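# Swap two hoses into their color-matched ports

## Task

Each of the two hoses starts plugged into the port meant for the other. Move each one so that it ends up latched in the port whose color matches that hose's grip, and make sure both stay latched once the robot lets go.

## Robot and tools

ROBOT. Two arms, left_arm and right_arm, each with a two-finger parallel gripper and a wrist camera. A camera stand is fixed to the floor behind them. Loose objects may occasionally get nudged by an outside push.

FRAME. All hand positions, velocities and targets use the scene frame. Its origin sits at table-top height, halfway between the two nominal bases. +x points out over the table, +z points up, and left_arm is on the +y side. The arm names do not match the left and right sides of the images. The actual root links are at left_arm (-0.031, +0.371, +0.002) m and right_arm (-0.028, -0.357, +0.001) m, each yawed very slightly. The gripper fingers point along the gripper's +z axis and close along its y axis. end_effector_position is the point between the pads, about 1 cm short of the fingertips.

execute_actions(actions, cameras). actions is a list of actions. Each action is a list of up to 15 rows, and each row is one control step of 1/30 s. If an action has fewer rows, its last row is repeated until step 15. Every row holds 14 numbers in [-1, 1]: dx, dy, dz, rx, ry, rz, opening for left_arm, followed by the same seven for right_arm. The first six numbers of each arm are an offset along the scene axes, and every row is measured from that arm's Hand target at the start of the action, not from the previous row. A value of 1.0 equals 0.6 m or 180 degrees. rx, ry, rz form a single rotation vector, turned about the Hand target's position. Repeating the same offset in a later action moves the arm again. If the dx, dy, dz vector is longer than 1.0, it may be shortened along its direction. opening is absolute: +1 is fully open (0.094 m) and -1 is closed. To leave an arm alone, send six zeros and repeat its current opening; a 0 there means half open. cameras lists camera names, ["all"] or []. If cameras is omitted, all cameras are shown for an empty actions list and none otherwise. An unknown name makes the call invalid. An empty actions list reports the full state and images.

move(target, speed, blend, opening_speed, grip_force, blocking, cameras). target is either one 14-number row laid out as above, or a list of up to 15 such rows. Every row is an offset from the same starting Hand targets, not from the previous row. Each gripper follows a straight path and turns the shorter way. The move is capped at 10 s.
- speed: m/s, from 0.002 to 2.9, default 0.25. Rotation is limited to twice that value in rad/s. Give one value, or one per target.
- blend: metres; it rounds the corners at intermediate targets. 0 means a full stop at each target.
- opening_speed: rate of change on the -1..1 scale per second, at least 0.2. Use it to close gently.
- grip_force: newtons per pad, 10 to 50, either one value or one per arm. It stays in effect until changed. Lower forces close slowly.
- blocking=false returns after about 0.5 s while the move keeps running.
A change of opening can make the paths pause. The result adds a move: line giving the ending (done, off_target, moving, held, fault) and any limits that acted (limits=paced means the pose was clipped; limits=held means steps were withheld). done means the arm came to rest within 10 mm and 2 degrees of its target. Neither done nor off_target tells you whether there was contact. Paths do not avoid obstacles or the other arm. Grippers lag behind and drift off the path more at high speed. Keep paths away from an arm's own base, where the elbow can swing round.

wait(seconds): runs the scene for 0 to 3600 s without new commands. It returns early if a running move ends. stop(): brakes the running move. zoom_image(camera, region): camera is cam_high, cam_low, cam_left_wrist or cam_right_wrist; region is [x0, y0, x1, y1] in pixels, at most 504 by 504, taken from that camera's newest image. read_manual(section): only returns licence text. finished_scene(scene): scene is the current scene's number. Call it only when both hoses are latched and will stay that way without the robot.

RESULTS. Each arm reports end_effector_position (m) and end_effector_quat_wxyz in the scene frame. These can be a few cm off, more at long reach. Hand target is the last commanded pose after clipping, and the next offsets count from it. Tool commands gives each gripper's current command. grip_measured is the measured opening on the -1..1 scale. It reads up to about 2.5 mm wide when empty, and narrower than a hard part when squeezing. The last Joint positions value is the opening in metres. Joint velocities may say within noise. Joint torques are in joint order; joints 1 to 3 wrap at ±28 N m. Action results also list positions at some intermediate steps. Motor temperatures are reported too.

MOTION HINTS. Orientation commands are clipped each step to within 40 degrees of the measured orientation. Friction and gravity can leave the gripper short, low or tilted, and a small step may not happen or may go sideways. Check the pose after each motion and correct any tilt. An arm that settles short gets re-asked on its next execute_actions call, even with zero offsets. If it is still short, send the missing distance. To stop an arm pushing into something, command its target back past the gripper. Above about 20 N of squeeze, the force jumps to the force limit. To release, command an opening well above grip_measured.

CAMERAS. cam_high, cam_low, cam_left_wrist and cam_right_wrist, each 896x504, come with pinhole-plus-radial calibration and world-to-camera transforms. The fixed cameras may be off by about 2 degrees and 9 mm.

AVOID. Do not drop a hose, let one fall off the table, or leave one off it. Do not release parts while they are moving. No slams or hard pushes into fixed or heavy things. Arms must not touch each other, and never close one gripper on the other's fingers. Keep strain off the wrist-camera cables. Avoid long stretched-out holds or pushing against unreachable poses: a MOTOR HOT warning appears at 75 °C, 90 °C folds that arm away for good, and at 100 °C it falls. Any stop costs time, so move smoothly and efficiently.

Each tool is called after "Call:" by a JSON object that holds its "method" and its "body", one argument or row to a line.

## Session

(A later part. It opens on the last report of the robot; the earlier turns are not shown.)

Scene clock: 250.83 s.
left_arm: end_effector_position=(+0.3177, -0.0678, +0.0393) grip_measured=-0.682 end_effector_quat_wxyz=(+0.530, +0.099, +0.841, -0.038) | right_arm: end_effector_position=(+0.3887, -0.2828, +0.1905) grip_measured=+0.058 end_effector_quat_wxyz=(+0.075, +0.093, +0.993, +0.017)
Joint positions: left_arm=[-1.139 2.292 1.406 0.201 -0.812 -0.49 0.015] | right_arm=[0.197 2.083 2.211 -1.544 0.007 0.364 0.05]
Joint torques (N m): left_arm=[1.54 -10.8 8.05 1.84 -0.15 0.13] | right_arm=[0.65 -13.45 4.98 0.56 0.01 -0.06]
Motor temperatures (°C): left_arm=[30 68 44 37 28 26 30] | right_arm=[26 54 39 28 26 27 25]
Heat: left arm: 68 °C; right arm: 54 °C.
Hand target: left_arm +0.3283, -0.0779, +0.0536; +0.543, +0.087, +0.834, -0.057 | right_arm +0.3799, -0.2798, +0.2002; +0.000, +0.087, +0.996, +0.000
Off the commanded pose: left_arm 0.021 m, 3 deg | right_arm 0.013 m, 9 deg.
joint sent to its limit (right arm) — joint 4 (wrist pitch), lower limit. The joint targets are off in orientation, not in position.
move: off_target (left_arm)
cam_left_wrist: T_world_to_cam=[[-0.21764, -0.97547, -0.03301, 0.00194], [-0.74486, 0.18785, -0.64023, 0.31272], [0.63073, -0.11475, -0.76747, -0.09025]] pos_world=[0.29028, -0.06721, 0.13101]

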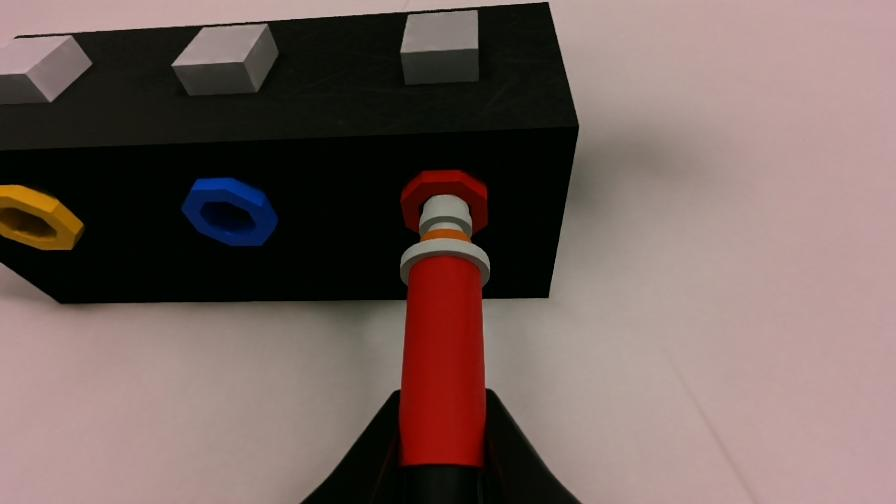

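Call:
{"method": "move", "body": {
  "target": [0.042,-0.008,0.004,0,0,0,-0.85,0,0,0,0,0,0,0.06],
  "speed": 0.08,
  "cameras": ["cam_left_wrist"]
}}

Scene clock: 253.83 s.
left_arm: end_effector_position=(+0.3234, -0.0689, +0.0386) grip_measured=-0.682 end_effector_quat_wxyz=(+0.521, +0.112, +0.846, -0.021) | right_arm: end_effector_position=(+0.3887, -0.2828, +0.1905) grip_measured=+0.058 end_effector_quat_wxyz=(+0.075, +0.093, +0.993, +0.017)
Joint positions: left_arm=[-1.129 2.307 1.457 0.132 -0.806 -0.47 0.015] | right_arm=[0.197 2.083 2.211 -1.544 0.007 0.364 0.05]
Joint torques (N m): left_arm=[4.68 -9.65 9.52 2.34 0.15 0.29] | right_arm=[0.66 -13.46 4.96 0.56 0.01 -0.06]
Motor temperatures (°C): left_arm=[30 67 44 38 28 26 30] | right_arm=[26 55 39 28 26 27 25]
Heat: left arm: 67 °C; right arm: 55 °C.
Hand target: left_arm +0.3535, -0.0828, +0.0559; +0.543, +0.087, +0.834, -0.057 | right_arm +0.3799, -0.2798, +0.2002; +0.000, +0.087, +0.996, +0.000
Off the commanded pose: left_arm 0.037 m, 6 deg | right_arm 0.013 m, 9 deg.
joint sent to its limit (right arm) — joint 4 (wrist pitch), lower limit. The joint targets are off in orientation, not in position.
move: off_target (left_arm)
cam_left_wrist: T_world_to_cam=[[-0.22199, -0.97224, -0.07398, 0.00536], [-0.7533, 0.21918, -0.62008, 0.32085], [0.61908, -0.08192, -0.78104, -0.08799]] pos_world=[0.29736, -0.07233, 0.13062]

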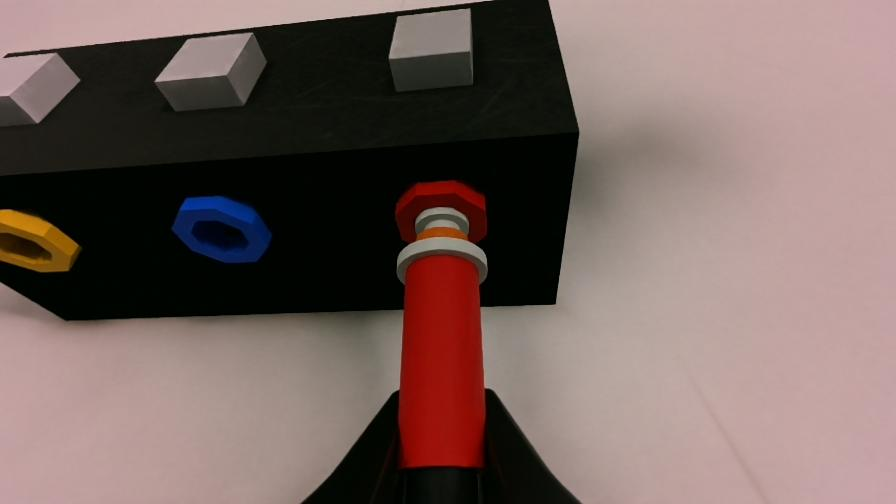

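Call:
{"method": "move", "body": {
  "target": [
    [-0.03,0.004,0.018,0,0,-0.004,-0.85,0,0,0,0,0,0,0.06],
    [0.01,-0.004,0.018,0,0,-0.004,-0.85,0,0,0,0,0,0,0.06],
    [0.03,-0.008,0.018,0,0,-0.004,-0.85,0,0,0,0,0,0,0.06]
  ],
  "speed": 0.08,
  "blend": 0.005,
  "cameras": ["cam_left_wrist"]
}}

Scene clock: 259.77 s.
left_arm: end_effector_position=(+0.3243, -0.0677, +0.0393) grip_measured=-0.682 end_effector_quat_wxyz=(+0.511, +0.136, +0.849, +0.001) | right_arm: end_effector_position=(+0.3887, -0.2828, +0.1905) grip_measured=+0.058 end_effector_quat_wxyz=(+0.075, +0.093, +0.993, +0.017)
Joint positions: left_arm=[-1.126 2.307 1.489 0.061 -0.802 -0.436 0.015] | right_arm=[0.197 2.083 2.211 -1.544 0.007 0.364 0.05]
Joint torques (N m): left_arm=[7.21 -10.18 10.5 2.73 0.44 0.31] | right_arm=[0.65 -13.46 4.98 0.56 0.01 -0.06]
Motor temperatures (°C): left_arm=[30 65 45 40 28 26 30] | right_arm=[26 55 39 28 26 27 25]
Heat: left arm: 65 °C; right arm: 55 °C.
Hand target: left_arm +0.3715, -0.0876, +0.0668; +0.542, +0.093, +0.833, -0.060 | right_arm +0.3799, -0.2798, +0.2002; +0.000, +0.087, +0.996, +0.000
Off the commanded pose: left_arm 0.058 m, 9 deg | right_arm 0.013 m, 9 deg.
joint sent to its limit (right arm) — joint 4 (wrist pitch), lower limit. The joint targets are off in orientation, not in position.
move: off_target (left_arm)
cam_left_wrist: T_world_to_cam=[[-0.23912, -0.96188, -0.13269, 0.01525], [-0.75845, 0.27035, -0.59301, 0.32574], [0.60628, -0.04116, -0.79419, -0.08054]] pos_world=[0.29953, -0.07671, 0.13123]

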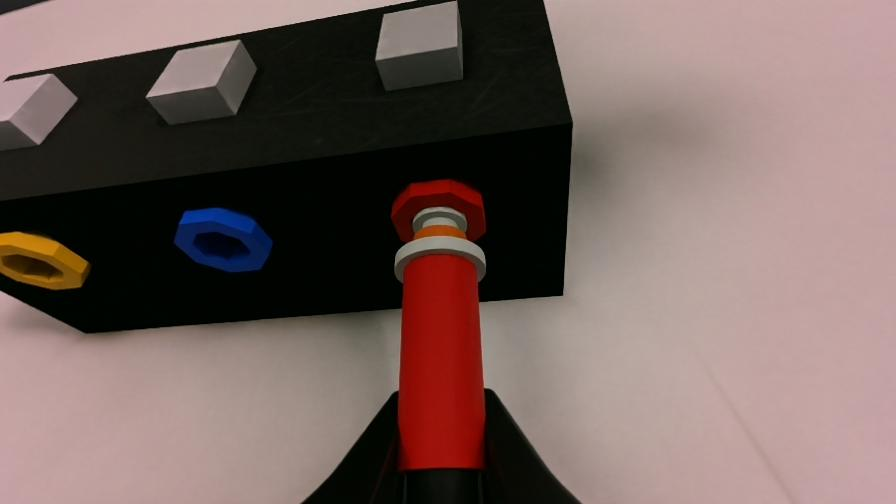

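Call:
{"method": "move", "body": {
  "target": [
    [-0.03,0.006,-0.02,-0.035,-0.008,0.008,-0.85,0,0,0,0,0,0,0.06],
    [0.05,-0.01,-0.02,-0.035,-0.008,0.008,-0.85,0,0,0,0,0,0,0.06]
  ],
  "speed": 0.12,
  "blend": 0.005,
  "cameras": ["cam_left_wrist"]
}}

Scene clock: 272.77 s.
left_arm: end_effector_position=(+0.3293, -0.0737, +0.0333) grip_measured=-0.682 end_effector_quat_wxyz=(+0.527, +0.107, +0.843, -0.022) | right_arm: end_effector_position=(+0.3887, -0.2828, +0.1905) grip_measured=+0.058 end_effector_quat_wxyz=(+0.075, +0.093, +0.993, +0.017)
Joint positions: left_arm=[-1.125 2.344 1.486 0.156 -0.813 -0.466 0.015] | right_arm=[0.197 2.083 2.211 -1.544 0.007 0.364 0.05]
Joint torques (N m): left_arm=[11.3 -8.29 11.67 3.16 0.9 0.39] | right_arm=[0.65 -13.46 4.96 0.56 0.01 -0.06]
Motor temperatures (°C): left_arm=[31 63 46 44 28 26 30] | right_arm=[26 57 39 28 26 27 25]
Heat: left arm: 63 °C; right arm: 57 °C.
Hand target: left_arm +0.4015, -0.0936, +0.0547; +0.558, +0.053, +0.823, -0.098 | right_arm +0.3799, -0.2798, +0.2002; +0.000, +0.087, +0.996, +0.000
Off the commanded pose: left_arm 0.078 m, 11 deg | right_arm 0.013 m, 9 deg.
joint sent to its limit (right arm) — joint 4 (wrist pitch), lower limit. The joint targets are off in orientation, not in position.
move: off_target (left_arm)
cam_left_wrist: T_world_to_cam=[[-0.21379, -0.97453, -0.06777, -0.00152], [-0.74752, 0.20786, -0.63087, 0.32067], [0.62889, -0.08421, -0.77292, -0.09985]] pos_world=[0.30218, -0.07654, 0.12502]

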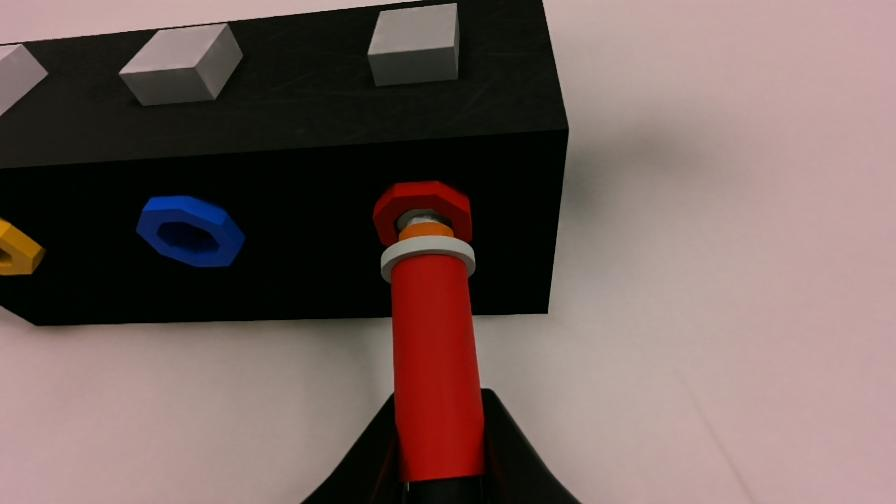

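Call:
{"method": "move", "body": {
  "target": [
    [-0.02,0.02,0.025,0,0,0,-0.85,0,0,0,0,0,0,0.06],
    [0.0,0.02,0.025,0,0,0,-0.85,0,0,0,0,0,0,0.06]
  ],
  "speed": 0.12,
  "blend": 0.005,
  "cameras": ["cam_left_wrist"]
}}

Scene clock: 276.67 s.
left_arm: end_effector_position=(+0.3294, -0.0734, +0.0335) grip_measured=-0.682 end_effector_quat_wxyz=(+0.525, +0.110, +0.844, -0.021) | right_arm: end_effector_position=(+0.3887, -0.2828, +0.1905) grip_measured=+0.058 end_effector_quat_wxyz=(+0.075, +0.093, +0.993, +0.017)
Joint positions: left_arm=[-1.123 2.341 1.486 0.15 -0.808 -0.462 0.015] | right_arm=[0.197 2.083 2.211 -1.544 0.007 0.364 0.05]
Joint torques (N m): left_arm=[12.34 -12.33 9.1 3.07 0.92 0.4] | right_arm=[0.65 -13.44 4.97 0.56 0.01 -0.06]
Motor temperatures (°C): left_arm=[32 63 47 45 28 26 30] | right_arm=[26 57 39 28 26 27 25]
Heat: left arm: 63 °C; right arm: 57 °C.
Hand target: left_arm +0.4016, -0.0815, +0.0698; +0.558, +0.053, +0.823, -0.098 | right_arm +0.3799, -0.2798, +0.2002; +0.000, +0.087, +0.996, +0.000
Off the commanded pose: left_arm 0.081 m, 12 deg | right_arm 0.013 m, 9 deg.
joint sent to its limit (right arm) — joint 4 (wrist pitch), lower limit. The joint targets are off in orientation, not in position.
move: off_target (left_arm); blend cut to 0.0047 m at target 1
cam_left_wrist: T_world_to_cam=[[-0.21809, -0.97326, -0.07211, 0.00054], [-0.74901, 0.21429, -0.62695, 0.3216], [0.62564, -0.08272, -0.77571, -0.09842]] pos_world=[0.30257, -0.07653, 0.12532]

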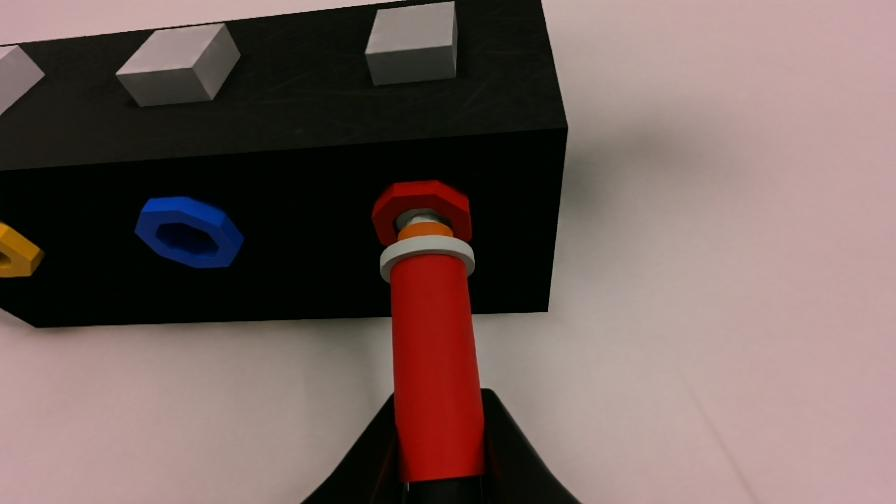

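Call:
{"method": "zoom_image", "body": {
  "camera": "cam_left_wrist",
  "region": [320, 140, 540, 320]
}}

Scaled by 2.291.

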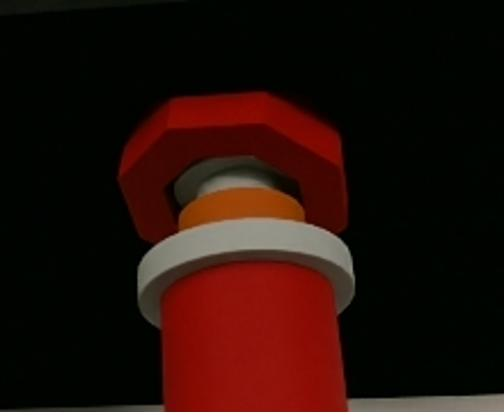

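Call:
{"method": "move", "body": {
  "target": [
    [-0.109,0.02,-0.028,0,0,-0.018,-0.85,0,0,0,0,0,0,0.06]
  ],
  "speed": 0.12,
  "cameras": ["cam_left_wrist"]
}}

Scene clock: 284.53 s.
left_arm: end_effector_position=(+0.3250, -0.0721, +0.0348) grip_measured=-0.682 end_effector_quat_wxyz=(+0.544, +0.094, +0.829, -0.095) | right_arm: end_effector_position=(+0.3887, -0.2828, +0.1905) grip_measured=+0.058 end_effector_quat_wxyz=(+0.075, +0.093, +0.993, +0.017)
Joint positions: left_arm=[-1.113 2.304 1.326 0.423 -0.735 -0.453 0.015] | right_arm=[0.197 2.083 2.211 -1.544 0.007 0.364 0.05]
Joint torques (N m): left_arm=[2.74 -13.39 4.36 2.04 0.01 0.02] | right_arm=[0.65 -13.46 4.96 0.56 0.01 -0.06]
Motor temperatures (°C): left_arm=[33 63 48 46 28 26 30] | right_arm=[26 57 39 28 26 27 25]
Heat: left arm: 63 °C; right arm: 57 °C.
Hand target: left_arm +0.3361, -0.0696, +0.0531; +0.555, +0.076, +0.821, -0.114 | right_arm +0.3799, -0.2798, +0.2002; +0.000, +0.087, +0.996, +0.000
Off the commanded pose: left_arm 0.022 m, 3 deg | right_arm 0.013 m, 9 deg.
joint sent to its limit (right arm) — joint 4 (wrist pitch), lower limit. The joint targets are off in orientation, not in position.
move: off_target (left_arm)
cam_left_wrist: T_world_to_cam=[[-0.26894, -0.96118, 0.06162, 0.01364], [-0.71945, 0.15795, -0.67635, 0.30687], [0.64036, -0.22623, -0.734, -0.11116]] pos_world=[0.29563, -0.0605, 0.12512]

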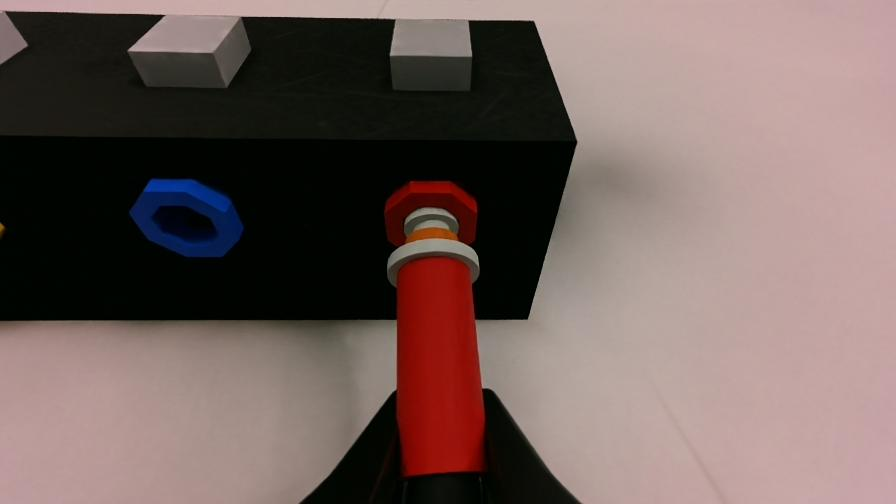

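Call:
{"method": "move", "body": {
  "target": [
    [0.0,0.0,0.012,0.003,0.026,0.0,-0.85,0,0,0,0,0,0,0.06],
    [0.07,-0.013,0.012,0.003,0.026,0.0,-0.85,0,0,0,0,0,0,0.06]
  ],
  "speed": 0.1,
  "cameras": ["cam_left_wrist"]
}}

Scene clock: 296.03 s.
left_arm: end_effector_position=(+0.3267, -0.0705, +0.0334) grip_measured=-0.682 end_effector_quat_wxyz=(+0.483, +0.120, +0.864, -0.077) | right_arm: end_effector_position=(+0.3887, -0.2828, +0.1905) grip_measured=+0.058 end_effector_quat_wxyz=(+0.075, +0.093, +0.993, +0.017)
Joint positions: left_arm=[-1.087 2.271 1.418 0.144 -0.643 -0.495 0.015] | right_arm=[0.197 2.083 2.211 -1.544 0.007 0.364 0.05]
Joint torques (N m): left_arm=[7.87 -9.55 10.13 2.62 0.03 0.26] | right_arm=[0.65 -13.44 4.96 0.56 0.01 -0.06]
Motor temperatures (°C): left_arm=[33 70 46 45 28 26 30] | right_arm=[26 58 39 27 26 27 24]
Heat: left arm: 70 °C; right arm: 58 °C.
Hand target: left_arm +0.3782, -0.0773, +0.0602; +0.520, +0.074, +0.843, -0.113 | right_arm +0.3799, -0.2798, +0.2002; +0.000, +0.087, +0.996, +0.000
Off the commanded pose: left_arm 0.058 m, 8 deg | right_arm 0.013 m, 9 deg.
joint sent to its limit (right arm) — joint 4 (wrist pitch), lower limit. The joint targets are off in orientation, not in position.
move: off_target (left_arm)
cam_left_wrist: T_world_to_cam=[[-0.29119, -0.95632, 0.02586, 0.02446], [-0.79489, 0.22682, -0.56277, 0.33267], [0.53232, -0.18443, -0.82621, -0.07163]] pos_world=[0.30969, -0.06527, 0.1274]

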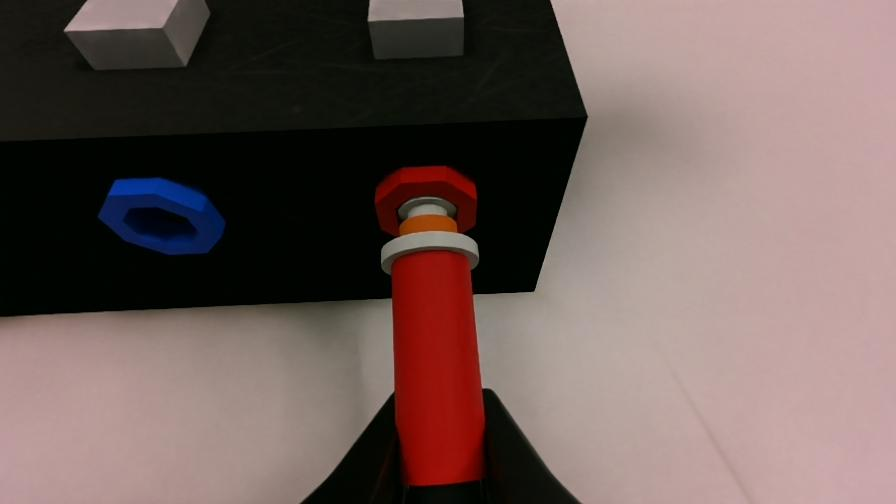

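Call:
{"method": "move", "body": {
  "target": [
    [-0.076,0,-0.0195,0.0495,-0.0121,0.0093,-0.85,0,0,0,0,0,0,0.06],
    [-0.076,0,-0.0195,0.0495,-0.0121,0.0093,-0.55,0,0,0,0,0,0,0.06],
    [-0.057,-0.0045,-0.013,0.0495,-0.0121,0.0093,-0.55,0,0,0,0,0,0,0.06]
  ],
  "speed": 0.1,
  "cameras": ["cam_left_wrist"]
}}

Scene clock: 308.70 s.
left_arm: end_effector_position=(+0.3360, -0.0756, +0.0442) grip_measured=-0.552 end_effector_quat_wxyz=(+0.524, +0.109, +0.844, -0.033) | right_arm: end_effector_position=(+0.3887, -0.2828, +0.1905) grip_measured=+0.058 end_effector_quat_wxyz=(+0.075, +0.093, +0.993, +0.017)
Joint positions: left_arm=[-1.108 2.324 1.502 0.139 -0.778 -0.454 0.021] | right_arm=[0.197 2.083 2.211 -1.544 0.007 0.364 0.05]
Joint torques (N m): left_arm=[1.32 -11.08 7.76 1.63 -0.22 0.1] | right_arm=[0.68 -13.46 4.94 0.56 0.02 -0.06]
Motor temperatures (°C): left_arm=[33 69 49 44 28 26 30] | right_arm=[26 59 39 27 26 27 24]
Heat: left arm: 69 °C; right arm: 59 °C.
Hand target: left_arm +0.3439, -0.0801, +0.0525; +0.531, +0.104, +0.840, -0.038 | right_arm +0.3799, -0.2798, +0.2002; +0.000, +0.087, +0.996, +0.000
Off the commanded pose: left_arm 0.012 m, 1 deg | right_arm 0.013 m, 9 deg.
joint sent to its limit (right arm) — joint 4 (wrist pitch), lower limit. The joint targets are off in orientation, not in position.
move: off_target (left_arm); target 2's new opening was sent with left_arm's hand 0.018 m and 3 deg from that target
cam_left_wrist: T_world_to_cam=[[-0.22947, -0.97198, -0.05107, 0.00361], [-0.75041, 0.21009, -0.6267, 0.3339], [0.61986, -0.10548, -0.77759, -0.09417]] pos_world=[0.30976, -0.07657, 0.13622]

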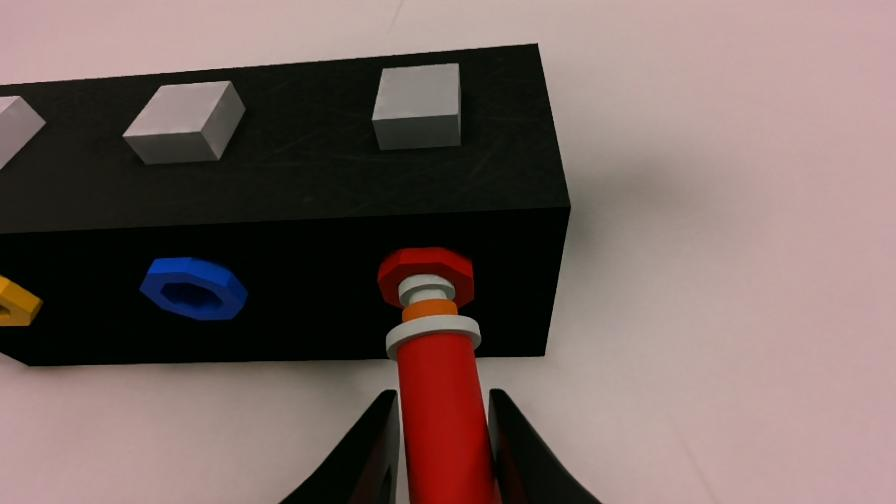

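Call:
{"method": "move", "body": {
  "target": [
    [0.0,0.018,-0.006,0,0,0,-0.55,0,0,0,0,0,0,0.06],
    [0.0,0.005,-0.006,0,0,0,-0.55,0,0,0,0,0,0,0.06],
    [0.0,0.005,-0.006,0,0,0,-0.85,0,0,0,0,0,0,0.06]
  ],
  "speed": 0.1,
  "cameras": ["cam_left_wrist"]
}}

Scene clock: 313.60 s.
left_arm: end_effector_position=(+0.3368, -0.0742, +0.0414) grip_measured=-0.671 end_effector_quat_wxyz=(+0.523, +0.112, +0.844, -0.036) | right_arm: end_effector_position=(+0.3887, -0.2828, +0.1905) grip_measured=+0.058 end_effector_quat_wxyz=(+0.075, +0.093, +0.993, +0.017)
Joint positions: left_arm=[-1.104 2.324 1.486 0.163 -0.769 -0.445 0.015] | right_arm=[0.197 2.083 2.211 -1.544 0.007 0.364 0.05]
Joint torques (N m): left_arm=[1.17 -11.1 7.45 1.61 -0.3 0.06] | right_arm=[0.66 -13.46 4.97 0.56 0.01 -0.06]
Motor temperatures (°C): left_arm=[33 67 49 43 28 26 29] | right_arm=[26 59 39 27 26 27 24]
Heat: left arm: 67 °C; right arm: 59 °C.
Hand target: left_arm +0.3439, -0.0772, +0.0490; +0.531, +0.104, +0.840, -0.038 | right_arm +0.3799, -0.2798, +0.2002; +0.000, +0.087, +0.996, +0.000
Off the commanded pose: left_arm 0.011 m, 1 deg | right_arm 0.013 m, 9 deg.
joint sent to its limit (right arm) — joint 4 (wrist pitch), lower limit. The joint targets are off in orientation, not in position.
move: off_target (left_arm)
cam_left_wrist: T_world_to_cam=[[-0.23628, -0.97048, -0.04842, 0.00727], [-0.74914, 0.21368, -0.627, 0.33228], [0.61883, -0.11187, -0.77751, -0.09682]] pos_world=[0.31056, -0.07478, 0.13341]

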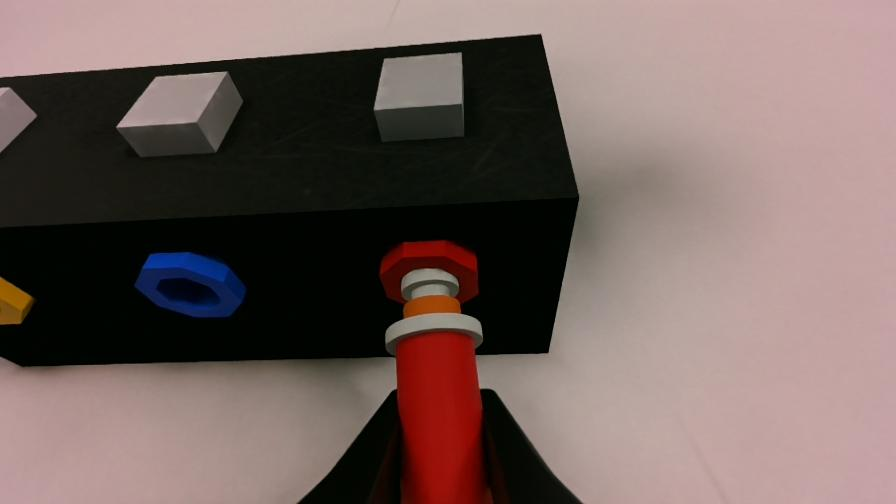

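Call:
{"method": "move", "body": {
  "target": [
    [-0.003,0.014,0,0,0,-0.026,-0.85,0,0,0,0,0,0,0.06],
    [0.035,0.002,0,0,0,-0.026,-0.85,0,0,0,0,0,0,0.06]
  ],
  "speed": 0.1,
  "cameras": ["cam_left_wrist"]
}}

Scene clock: 321.70 s.
left_arm: end_effector_position=(+0.3382, -0.0726, +0.0392) grip_measured=-0.671 end_effector_quat_wxyz=(+0.523, +0.148, +0.839, -0.040) | right_arm: end_effector_position=(+0.3887, -0.2828, +0.1905) grip_measured=+0.058 end_effector_quat_wxyz=(+0.075, +0.093, +0.993, +0.017)
Joint positions: left_arm=[-1.088 2.308 1.435 0.233 -0.717 -0.356 0.015] | right_arm=[0.197 2.083 2.211 -1.544 0.007 0.364 0.05]
Joint torques (N m): left_arm=[5.35 -10.39 8.59 1.93 0.44 0.26] | right_arm=[0.65 -13.46 4.96 0.55 0.01 -0.06]
Motor temperatures (°C): left_arm=[32 66 48 41 28 26 30] | right_arm=[26 60 39 27 26 27 24]
Heat: left arm: 66 °C; right arm: 60 °C.
Hand target: left_arm +0.3649, -0.0759, +0.0488; +0.528, +0.138, +0.835, -0.059 | right_arm +0.3799, -0.2798, +0.2002; +0.000, +0.087, +0.996, +0.000
Off the commanded pose: left_arm 0.029 m, 3 deg | right_arm 0.013 m, 9 deg.
joint sent to its limit (right arm) — joint 4 (wrist pitch), lower limit. The joint targets are off in orientation, not in position.
move: off_target (left_arm)
cam_left_wrist: T_world_to_cam=[[-0.29939, -0.9507, -0.08085, 0.03303], [-0.72869, 0.28253, -0.62384, 0.3296], [0.61593, -0.12785, -0.77736, -0.0994]] pos_world=[0.31128, -0.07443, 0.13102]

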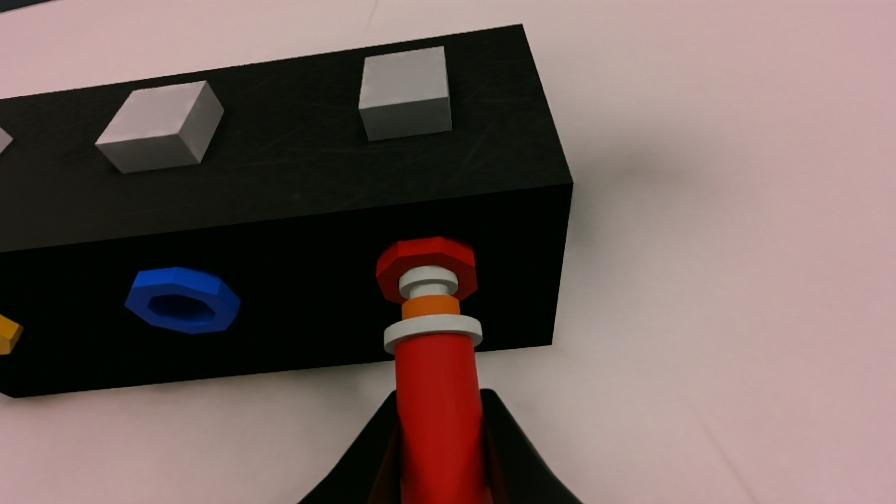

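Call:
{"method": "move", "body": {
  "target": [
    [0.06,-0.012,0.004,-0.006,0,0.0,-0.85,0,0,0,0,0,0,0.06]
  ],
  "speed": 0.15,
  "cameras": ["cam_left_wrist"]
}}

Scene clock: 329.47 s.
left_arm: end_effector_position=(+0.3427, -0.0712, +0.0395) grip_measured=-0.672 end_effector_quat_wxyz=(+0.504, +0.168, +0.847, -0.014) | right_arm: end_effector_position=(+0.3887, -0.2828, +0.1905) grip_measured=+0.058 end_effector_quat_wxyz=(+0.075, +0.093, +0.993, +0.017)
Joint positions: left_arm=[-1.078 2.313 1.499 0.111 -0.709 -0.335 0.015] | right_arm=[0.197 2.083 2.211 -1.544 0.007 0.364 0.05]
Joint torques (N m): left_arm=[9.72 -7.94 10.56 2.82 0.85 0.36] | right_arm=[0.66 -13.46 4.96 0.55 0.01 -0.06]
Motor temperatures (°C): left_arm=[32 64 49 41 28 26 30] | right_arm=[26 60 38 27 26 27 24]
Heat: left arm: 64 °C; right arm: 60 °C.
Hand target: left_arm +0.4010, -0.0831, +0.0512; +0.530, +0.133, +0.835, -0.067 | right_arm +0.3799, -0.2798, +0.2002; +0.000, +0.087, +0.996, +0.000
Off the commanded pose: left_arm 0.061 m, 8 deg | right_arm 0.013 m, 9 deg.
joint sent to its limit (right arm) — joint 4 (wrist pitch), lower limit. The joint targets are off in orientation, not in position.
move: off_target (left_arm)
cam_left_wrist: T_world_to_cam=[[-0.30843, -0.94109, -0.13865, 0.04178], [-0.74516, 0.32963, -0.57973, 0.3399], [0.59128, -0.07549, -0.80293, -0.08856]] pos_world=[0.31853, -0.07941, 0.13173]

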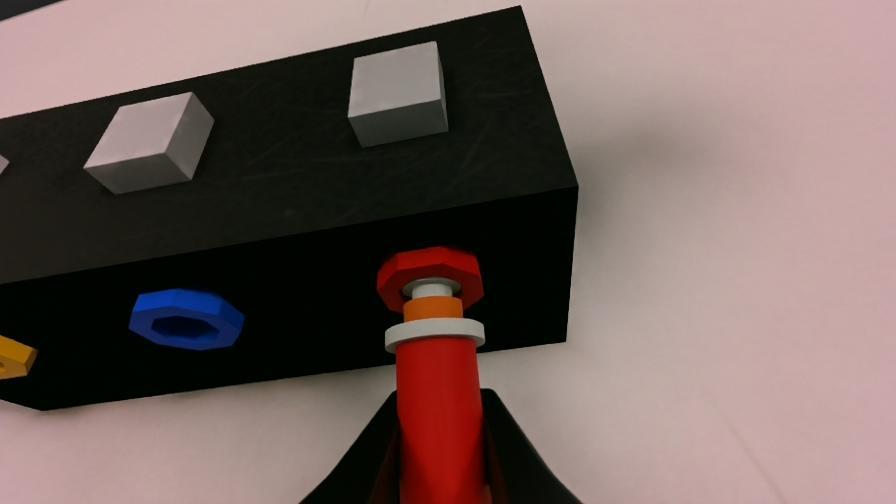

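Call:
{"method": "move", "body": {
  "target": [
    [0.05,-0.011,0.002,-0.03,0,0.0,-0.85,0,0,0,0,0,0,0.06]
  ],
  "speed": 0.15,
  "cameras": ["cam_left_wrist"]
}}

Scene clock: 332.53 s.
left_arm: end_effector_position=(+0.3441, -0.0708, +0.0384) grip_measured=-0.672 end_effector_quat_wxyz=(+0.496, +0.172, +0.851, -0.014) | right_arm: end_effector_position=(+0.3887, -0.2828, +0.1905) grip_measured=+0.058 end_effector_quat_wxyz=(+0.075, +0.093, +0.993, +0.017)
Joint positions: left_arm=[-1.072 2.313 1.513 0.08 -0.691 -0.338 0.015] | right_arm=[0.197 2.083 2.211 -1.544 0.007 0.364 0.05]
Joint torques (N m): left_arm=[13.59 -6.84 11.54 3.48 1.28 0.15] | right_arm=[0.66 -13.46 4.97 0.56 0.02 -0.06]
Motor temperatures (°C): left_arm=[33 63 49 43 28 26 30] | right_arm=[26 60 38 27 26 27 24]
Heat: left arm: 63 °C; right arm: 60 °C.
Hand target: left_arm +0.4309, -0.0896, +0.0523; +0.535, +0.108, +0.831, -0.106 | right_arm +0.3799, -0.2798, +0.2002; +0.000, +0.087, +0.996, +0.000
Off the commanded pose: left_arm 0.090 m, 14 deg | right_arm 0.013 m, 9 deg.
joint sent to its limit (right arm) — joint 4 (wrist pitch), lower limit. The joint targets are off in orientation, not in position.
move: off_target (left_arm)
cam_left_wrist: T_world_to_cam=[[-0.31598, -0.93853, -0.13897, 0.04535], [-0.75441, 0.33737, -0.56308, 0.34326], [0.57535, -0.07308, -0.81464, -0.08415]] pos_world=[0.3217, -0.07939, 0.13103]

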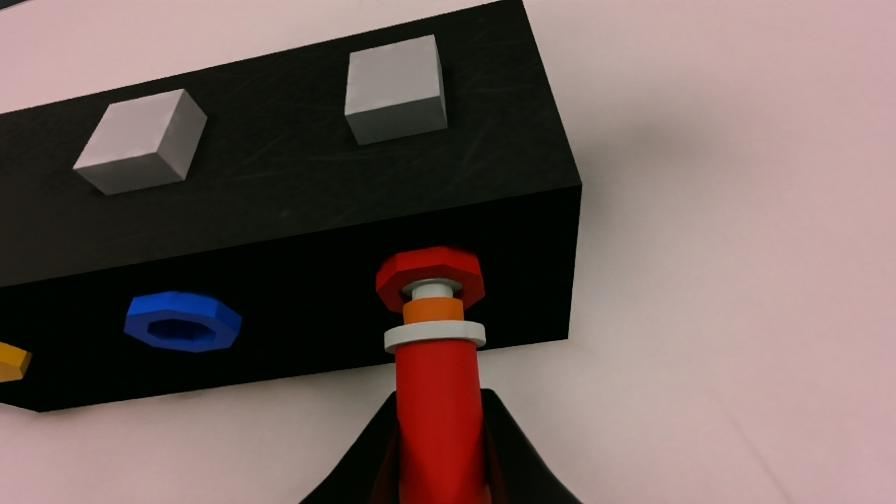

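Call:
{"method": "move", "body": {
  "target": [
    [-0.08,0.01,0.004,-0.04,-0.022,0.03,-0.85,0,0,0,0,0,0,0.06],
    [0.01,-0.004,0.006,-0.04,-0.022,0.03,-0.85,0,0,0,0,0,0,0.06]
  ],
  "speed": 0.2,
  "blend": 0.005,
  "cameras": ["cam_left_wrist"]
}}

Scene clock: 341.07 s.
left_arm: end_effector_position=(+0.3475, -0.0747, +0.0379) grip_measured=-0.676 end_effector_quat_wxyz=(+0.535, +0.101, +0.837, -0.045) | right_arm: end_effector_position=(+0.3887, -0.2828, +0.1905) grip_measured=+0.058 end_effector_quat_wxyz=(+0.075, +0.093, +0.993, +0.017)
Joint positions: left_arm=[-1.087 2.352 1.486 0.24 -0.765 -0.429 0.015] | right_arm=[0.197 2.083 2.211 -1.544 0.007 0.364 0.05]
Joint torques (N m): left_arm=[13.6 -6.57 12.48 3.51 1.13 0.3] | right_arm=[0.65 -13.45 4.97 0.56 0.01 -0.06]
Motor temperatures (°C): left_arm=[34 61 51 47 28 26 30] | right_arm=[26 61 38 27 26 27 24]
Heat: left arm: 61 °C; right arm: 61 °C.
Hand target: left_arm +0.4369, -0.0920, +0.0559; +0.574, +0.039, +0.808, -0.129 | right_arm +0.3799, -0.2798, +0.2002; +0.000, +0.087, +0.996, +0.000
Off the commanded pose: left_arm 0.093 m, 13 deg | right_arm 0.013 m, 9 deg.
joint sent to its limit (right arm) — joint 4 (wrist pitch), lower limit. The joint targets are off in orientation, not in position.
move: off_target (left_arm)
cam_left_wrist: T_world_to_cam=[[-0.22834, -0.97325, -0.02529, 0.00523], [-0.73517, 0.1894, -0.65089, 0.33249], [0.63827, -0.13003, -0.75875, -0.11496]] pos_world=[0.31901, -0.07283, 0.12932]

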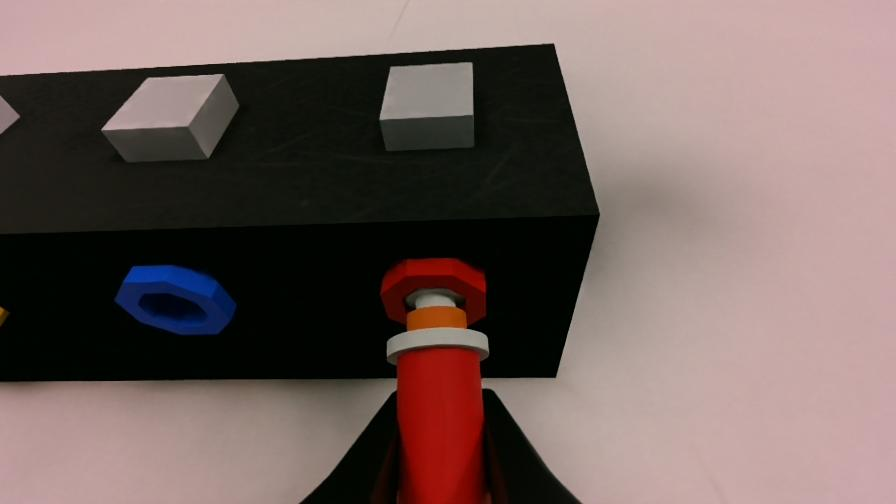

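Call:
{"method": "move", "body": {
  "target": [
    [-0.08,0.01,0.018,0.01,0.01,-0.005,-0.85,0,0,0,0,0,0,0.06],
    [0.02,-0.002,0.022,0.01,0.01,-0.005,-0.85,0,0,0,0,0,0,0.06]
  ],
  "speed": 0.25,
  "blend": 0.005,
  "cameras": ["cam_left_wrist"]
}}

Scene clock: 345.20 s.
left_arm: end_effector_position=(+0.3502, -0.0749, +0.0368) grip_measured=-0.677 end_effector_quat_wxyz=(+0.507, +0.128, +0.852, -0.027) | right_arm: end_effector_position=(+0.3887, -0.2828, +0.1905) grip_measured=+0.058 end_effector_quat_wxyz=(+0.075, +0.093, +0.993, +0.017)
Joint positions: left_arm=[-1.074 2.35 1.548 0.099 -0.724 -0.415 0.015] | right_arm=[0.197 2.083 2.211 -1.544 0.007 0.364 0.05]
Joint torques (N m): left_arm=[14.39 -8.66 12.34 3.64 1.01 0.31] | right_arm=[0.66 -13.46 4.96 0.56 0.01 -0.06]
Motor temperatures (°C): left_arm=[35 61 52 49 29 26 30] | right_arm=[26 61 38 27 26 27 24]
Heat: left arm: 61 °C; right arm: 61 °C.
Hand target: left_arm +0.4489, -0.0933, +0.0692; +0.560, +0.052, +0.818, -0.122 | right_arm +0.3799, -0.2798, +0.2002; +0.000, +0.087, +0.996, +0.000
Off the commanded pose: left_arm 0.105 m, 16 deg | right_arm 0.013 m, 9 deg.
joint sent to its limit (right arm) — joint 4 (wrist pitch), lower limit. The joint targets are off in orientation, not in position.
move: off_target (left_arm)
cam_left_wrist: T_world_to_cam=[[-0.25607, -0.96367, -0.07598, 0.01792], [-0.76486, 0.25005, -0.59369, 0.34664], [0.59112, -0.09392, -0.8011, -0.09692]] pos_world=[0.32701, -0.07851, 0.12952]

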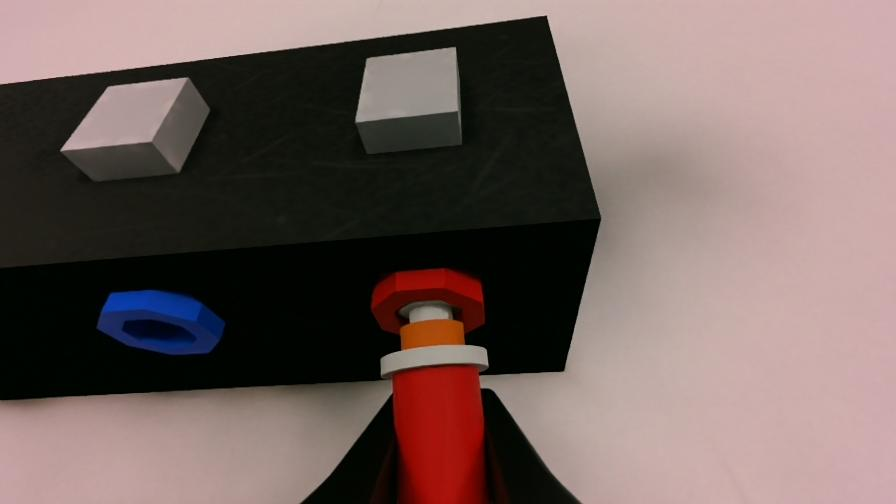

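Call:
{"method": "move", "body": {
  "target": [
    [-0.154,0.019,-0.031,0.065,0.016,0.001,-0.85,0,0,0,0,0,0,-1],
    [-0.154,0.019,-0.031,0.065,0.016,0.001,-0.55,0,0,0,0,0,0,-1],
    [-0.178,0.024,-0.028,0.065,0.016,0.001,-0.55,0.0385,0.32,-0.1,0,0,0,-1],
    [-0.178,0.024,-0.028,0.065,0.016,0.001,-0.85,0.0385,0.32,-0.1,0,0,0,-1]
  ],
  "speed": 0.15,
  "cameras": ["cam_left_wrist","cam_right_wrist"]
}}

Scene clock: 359.13 s.
left_arm: end_effector_position=(+0.3436, -0.0758, +0.0371) grip_measured=-0.678 end_effector_quat_wxyz=(+0.518, +0.119, +0.847, -0.024) | right_arm: end_effector_position=(+0.4020, -0.0894, +0.1421) grip_measured=-0.989 end_effector_quat_wxyz=(+0.085, +0.080, +0.991, +0.058)
Joint positions: left_arm=[-1.094 2.352 1.533 0.124 -0.765 -0.431 0.015] | right_arm=[0.578 2.461 2.644 -1.547 0.008 0.718 0.001]
Joint torques (N m): left_arm=[-0.25 -13.78 4.63 1.8 -0.39 -0.12] | right_arm=[-0.13 -11.56 8.39 0.7 0.03 0.13]
Motor temperatures (°C): left_arm=[36 64 53 49 28 26 30] | right_arm=[26 61 39 27 26 27 24]
Heat: left arm: 64 °C; right arm: 61 °C.
Hand target: left_arm +0.3422, -0.0788, +0.0525; +0.531, +0.104, +0.840, -0.038 | right_arm +0.4030, -0.0878, +0.1403; +0.000, +0.087, +0.996, +0.001
Off the commanded pose: left_arm 0.016 m, 3 deg | right_arm 0.003 m, 12 deg.
joint sent to its limit (right arm) — joint 4 (wrist pitch), lower limit. The joint targets are off in orientation, not in position.
move: off_target (left_arm, right_arm); target 2's new opening was sent with left_arm's hand 0.019 m and 4 deg from that target; target 4's new opening was sent with left_arm's hand 0.015 m and 3 deg from that target
cam_left_wrist: T_world_to_cam=[[-0.23596, -0.96891, -0.07441, 0.00803], [-0.75476, 0.23097, -0.61399, 0.3378], [0.61209, -0.08872, -0.7858, -0.10014]] pos_world=[0.31815, -0.07912, 0.12932]
cam_right_wrist: T_world_to_cam=[[-0.14513, -0.98093, -0.12929, -0.00978], [-0.96144, 0.10896, 0.25249, 0.39871], [-0.23359, 0.16094, -0.95892, 0.33343]] pos_world=[0.4598, -0.1067, 0.2178]

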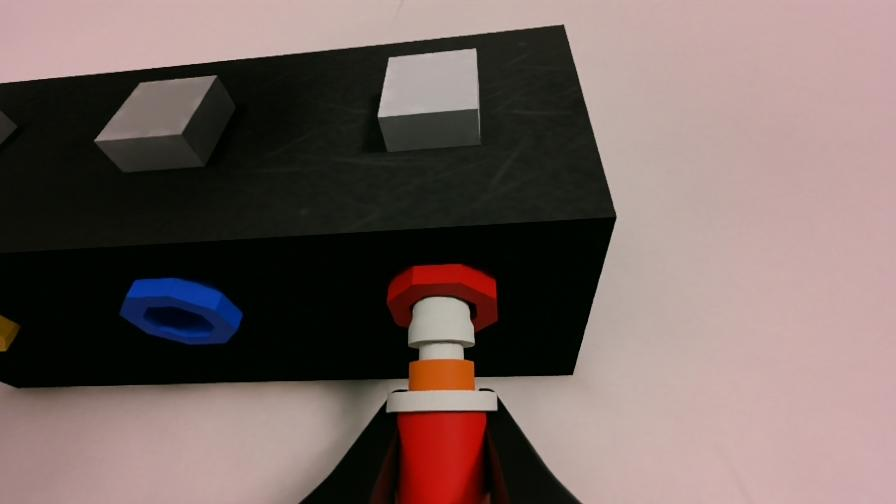

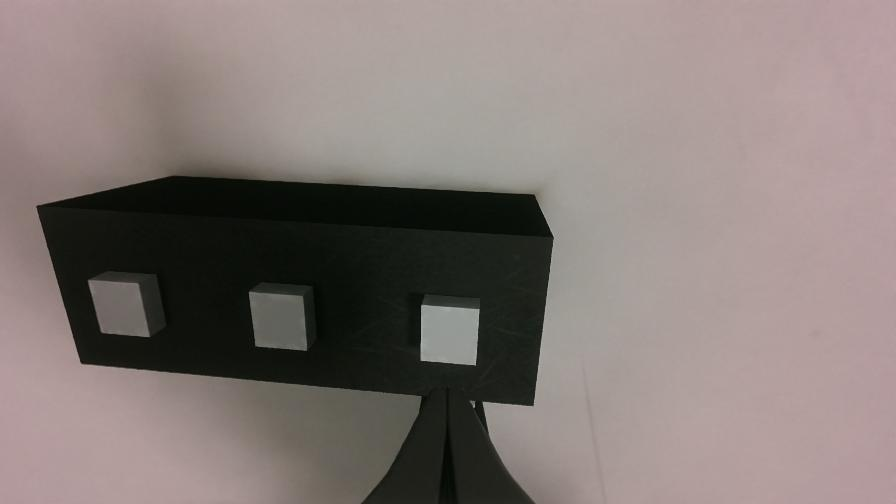

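Call:
{"method": "move", "body": {
  "target": [
    [-0.037,0.008,0.007,0,0,0,-0.85,0,-0.05,0.05,0,0,0,-1],
    [-0.037,0.008,0.01,0.004,0.094,0.01,-0.85,0,-0.05,0.05,0,0,0,-1]
  ],
  "speed": 0.15,
  "cameras": ["cam_left_wrist","cam_right_wrist"]
}}

Scene clock: 371.20 s.
left_arm: end_effector_position=(+0.3115, -0.0651, +0.0343) grip_measured=-0.678 end_effector_quat_wxyz=(+0.387, +0.107, +0.916, -0.014) | right_arm: end_effector_position=(+0.4082, -0.1128, +0.1543) grip_measured=-0.989 end_effector_quat_wxyz=(+0.092, +0.085, +0.990, +0.058)
Joint positions: left_arm=[-1.099 2.31 1.7 -0.416 -0.613 -0.679 0.015] | right_arm=[0.532 2.414 2.608 -1.547 0.008 0.684 0.001]
Joint torques (N m): left_arm=[1.18 -13.55 8.09 1.3 -0.22 -0.11] | right_arm=[-0.66 -16.59 4.64 0.73 0.01 -0.06]
Motor temperatures (°C): left_arm=[35 69 50 45 28 26 30] | right_arm=[26 61 39 27 26 27 25]
Heat: left arm: 69 °C; right arm: 61 °C.
Hand target: left_arm +0.3199, -0.0741, +0.0584; +0.401, +0.088, +0.911, -0.039 | right_arm +0.4031, -0.1178, +0.1703; +0.000, +0.087, +0.996, +0.001
Off the commanded pose: left_arm 0.027 m, 4 deg | right_arm 0.018 m, 12 deg.
joint sent to its limit (right arm) — joint 4 (wrist pitch), lower limit. The joint targets are off in orientation, not in position.
move: off_target (left_arm, right_arm)
cam_left_wrist: T_world_to_cam=[[-0.2135, -0.97579, -0.04747, 0.00226], [-0.90728, 0.21606, -0.36079, 0.3472], [0.36231, -0.03396, -0.93144, 0.0046]] pos_world=[0.31382, -0.07266, 0.12966]
cam_right_wrist: T_world_to_cam=[[-0.15579, -0.97919, -0.13009, -0.02554], [-0.96304, 0.12127, 0.24052, 0.40797], [-0.21974, 0.16275, -0.96189, 0.3454]] pos_world=[0.46481, -0.13069, 0.23079]

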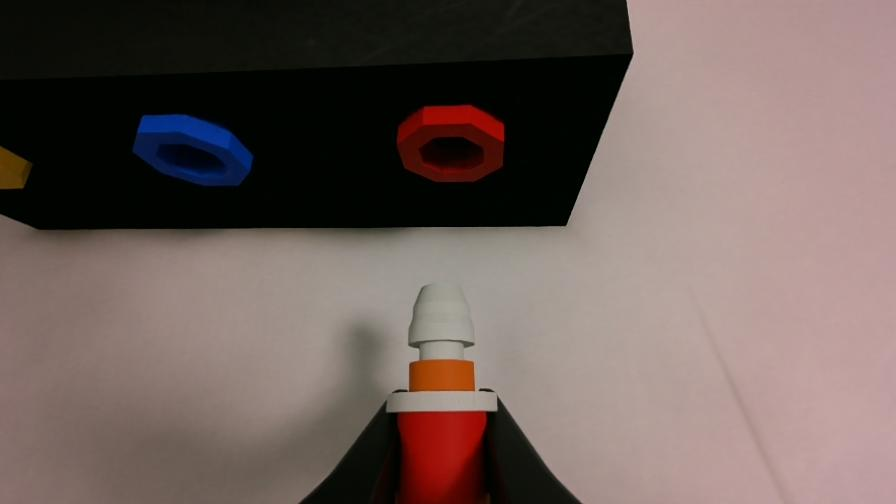

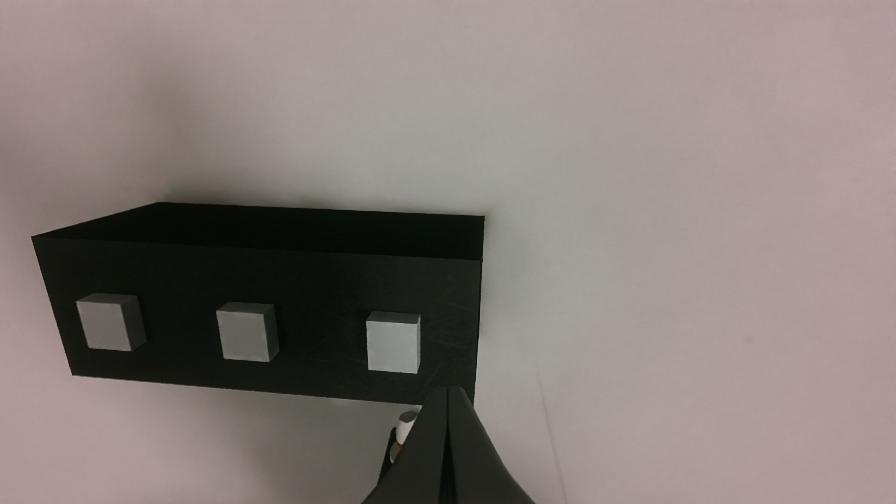

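Call:
{"method": "move", "body": {
  "target": [
    [0.033,-0.011,0.0155,0,0,0,-0.85,0,-0.25,0.15,0,0,0,-1]
  ],
  "speed": 0.12,
  "cameras": ["cam_left_wrist"]
}}

Scene clock: 386.17 s.
left_arm: end_effector_position=(+0.3318, -0.0741, +0.0568) grip_measured=-0.678 end_effector_quat_wxyz=(+0.393, +0.092, +0.914, -0.028) | right_arm: end_effector_position=(+0.4116, -0.2652, +0.2502) grip_measured=-0.989 end_effector_quat_wxyz=(+0.171, +0.088, +0.980, +0.054)
Joint positions: left_arm=[-1.07 2.333 1.819 -0.472 -0.597 -0.674 0.015] | right_arm=[0.223 2.085 2.422 -1.547 -0.004 0.384 0.001]
Joint torques (N m): left_arm=[1.22 -11.7 8.46 1.36 -0.19 0.12] | right_arm=[-0.18 -13.46 4.55 1.05 0.1 -0.07]
Motor temperatures (°C): left_arm=[34 77 50 42 28 26 30] | right_arm=[26 67 39 27 26 27 25]
Heat: left arm: 77 °C; right arm: 67 °C. Fold the left arm in close to its base, or ease its load, before you think long.
Hand target: left_arm +0.3397, -0.0807, +0.0678; +0.401, +0.088, +0.911, -0.040 | right_arm +0.4031, -0.2678, +0.2602; +0.000, +0.087, +0.996, +0.001
Off the commanded pose: left_arm 0.015 m, 2 deg | right_arm 0.013 m, 21 deg.
MOTOR HOT: joint 2 (shoulder) of the left arm reports 77 °C; the controller's stop level is 90 °C. To cool a motor, set the load down, stop pushing, or move to a pose that needs little force.
joint sent to its limit (right arm) — joint 4 (wrist pitch), lower limit. The joint targets are off in orientation, not in position.
move: off_target (left_arm, right_arm)
cam_left_wrist: T_world_to_cam=[[-0.19693, -0.98036, -0.01069, -0.00901], [-0.90773, 0.18644, -0.37585, 0.37444], [0.37046, -0.06431, -0.92662, 0.01264]] pos_world=[0.33343, -0.07783, 0.15235]

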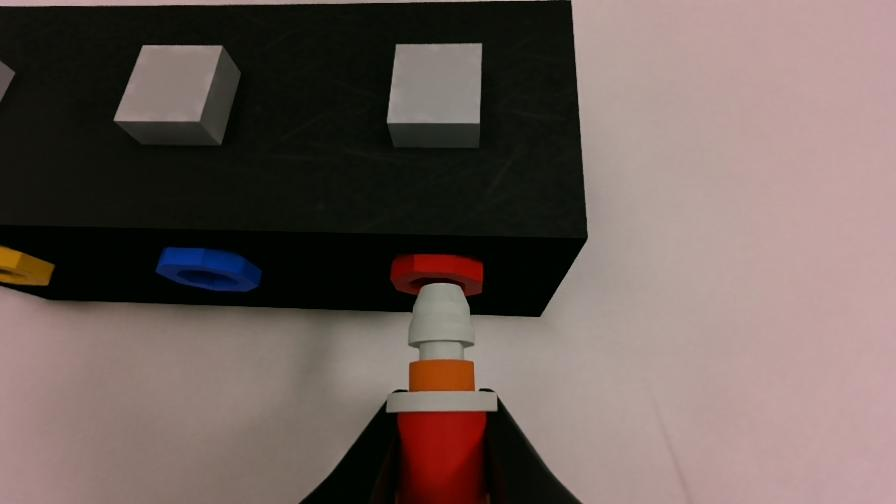

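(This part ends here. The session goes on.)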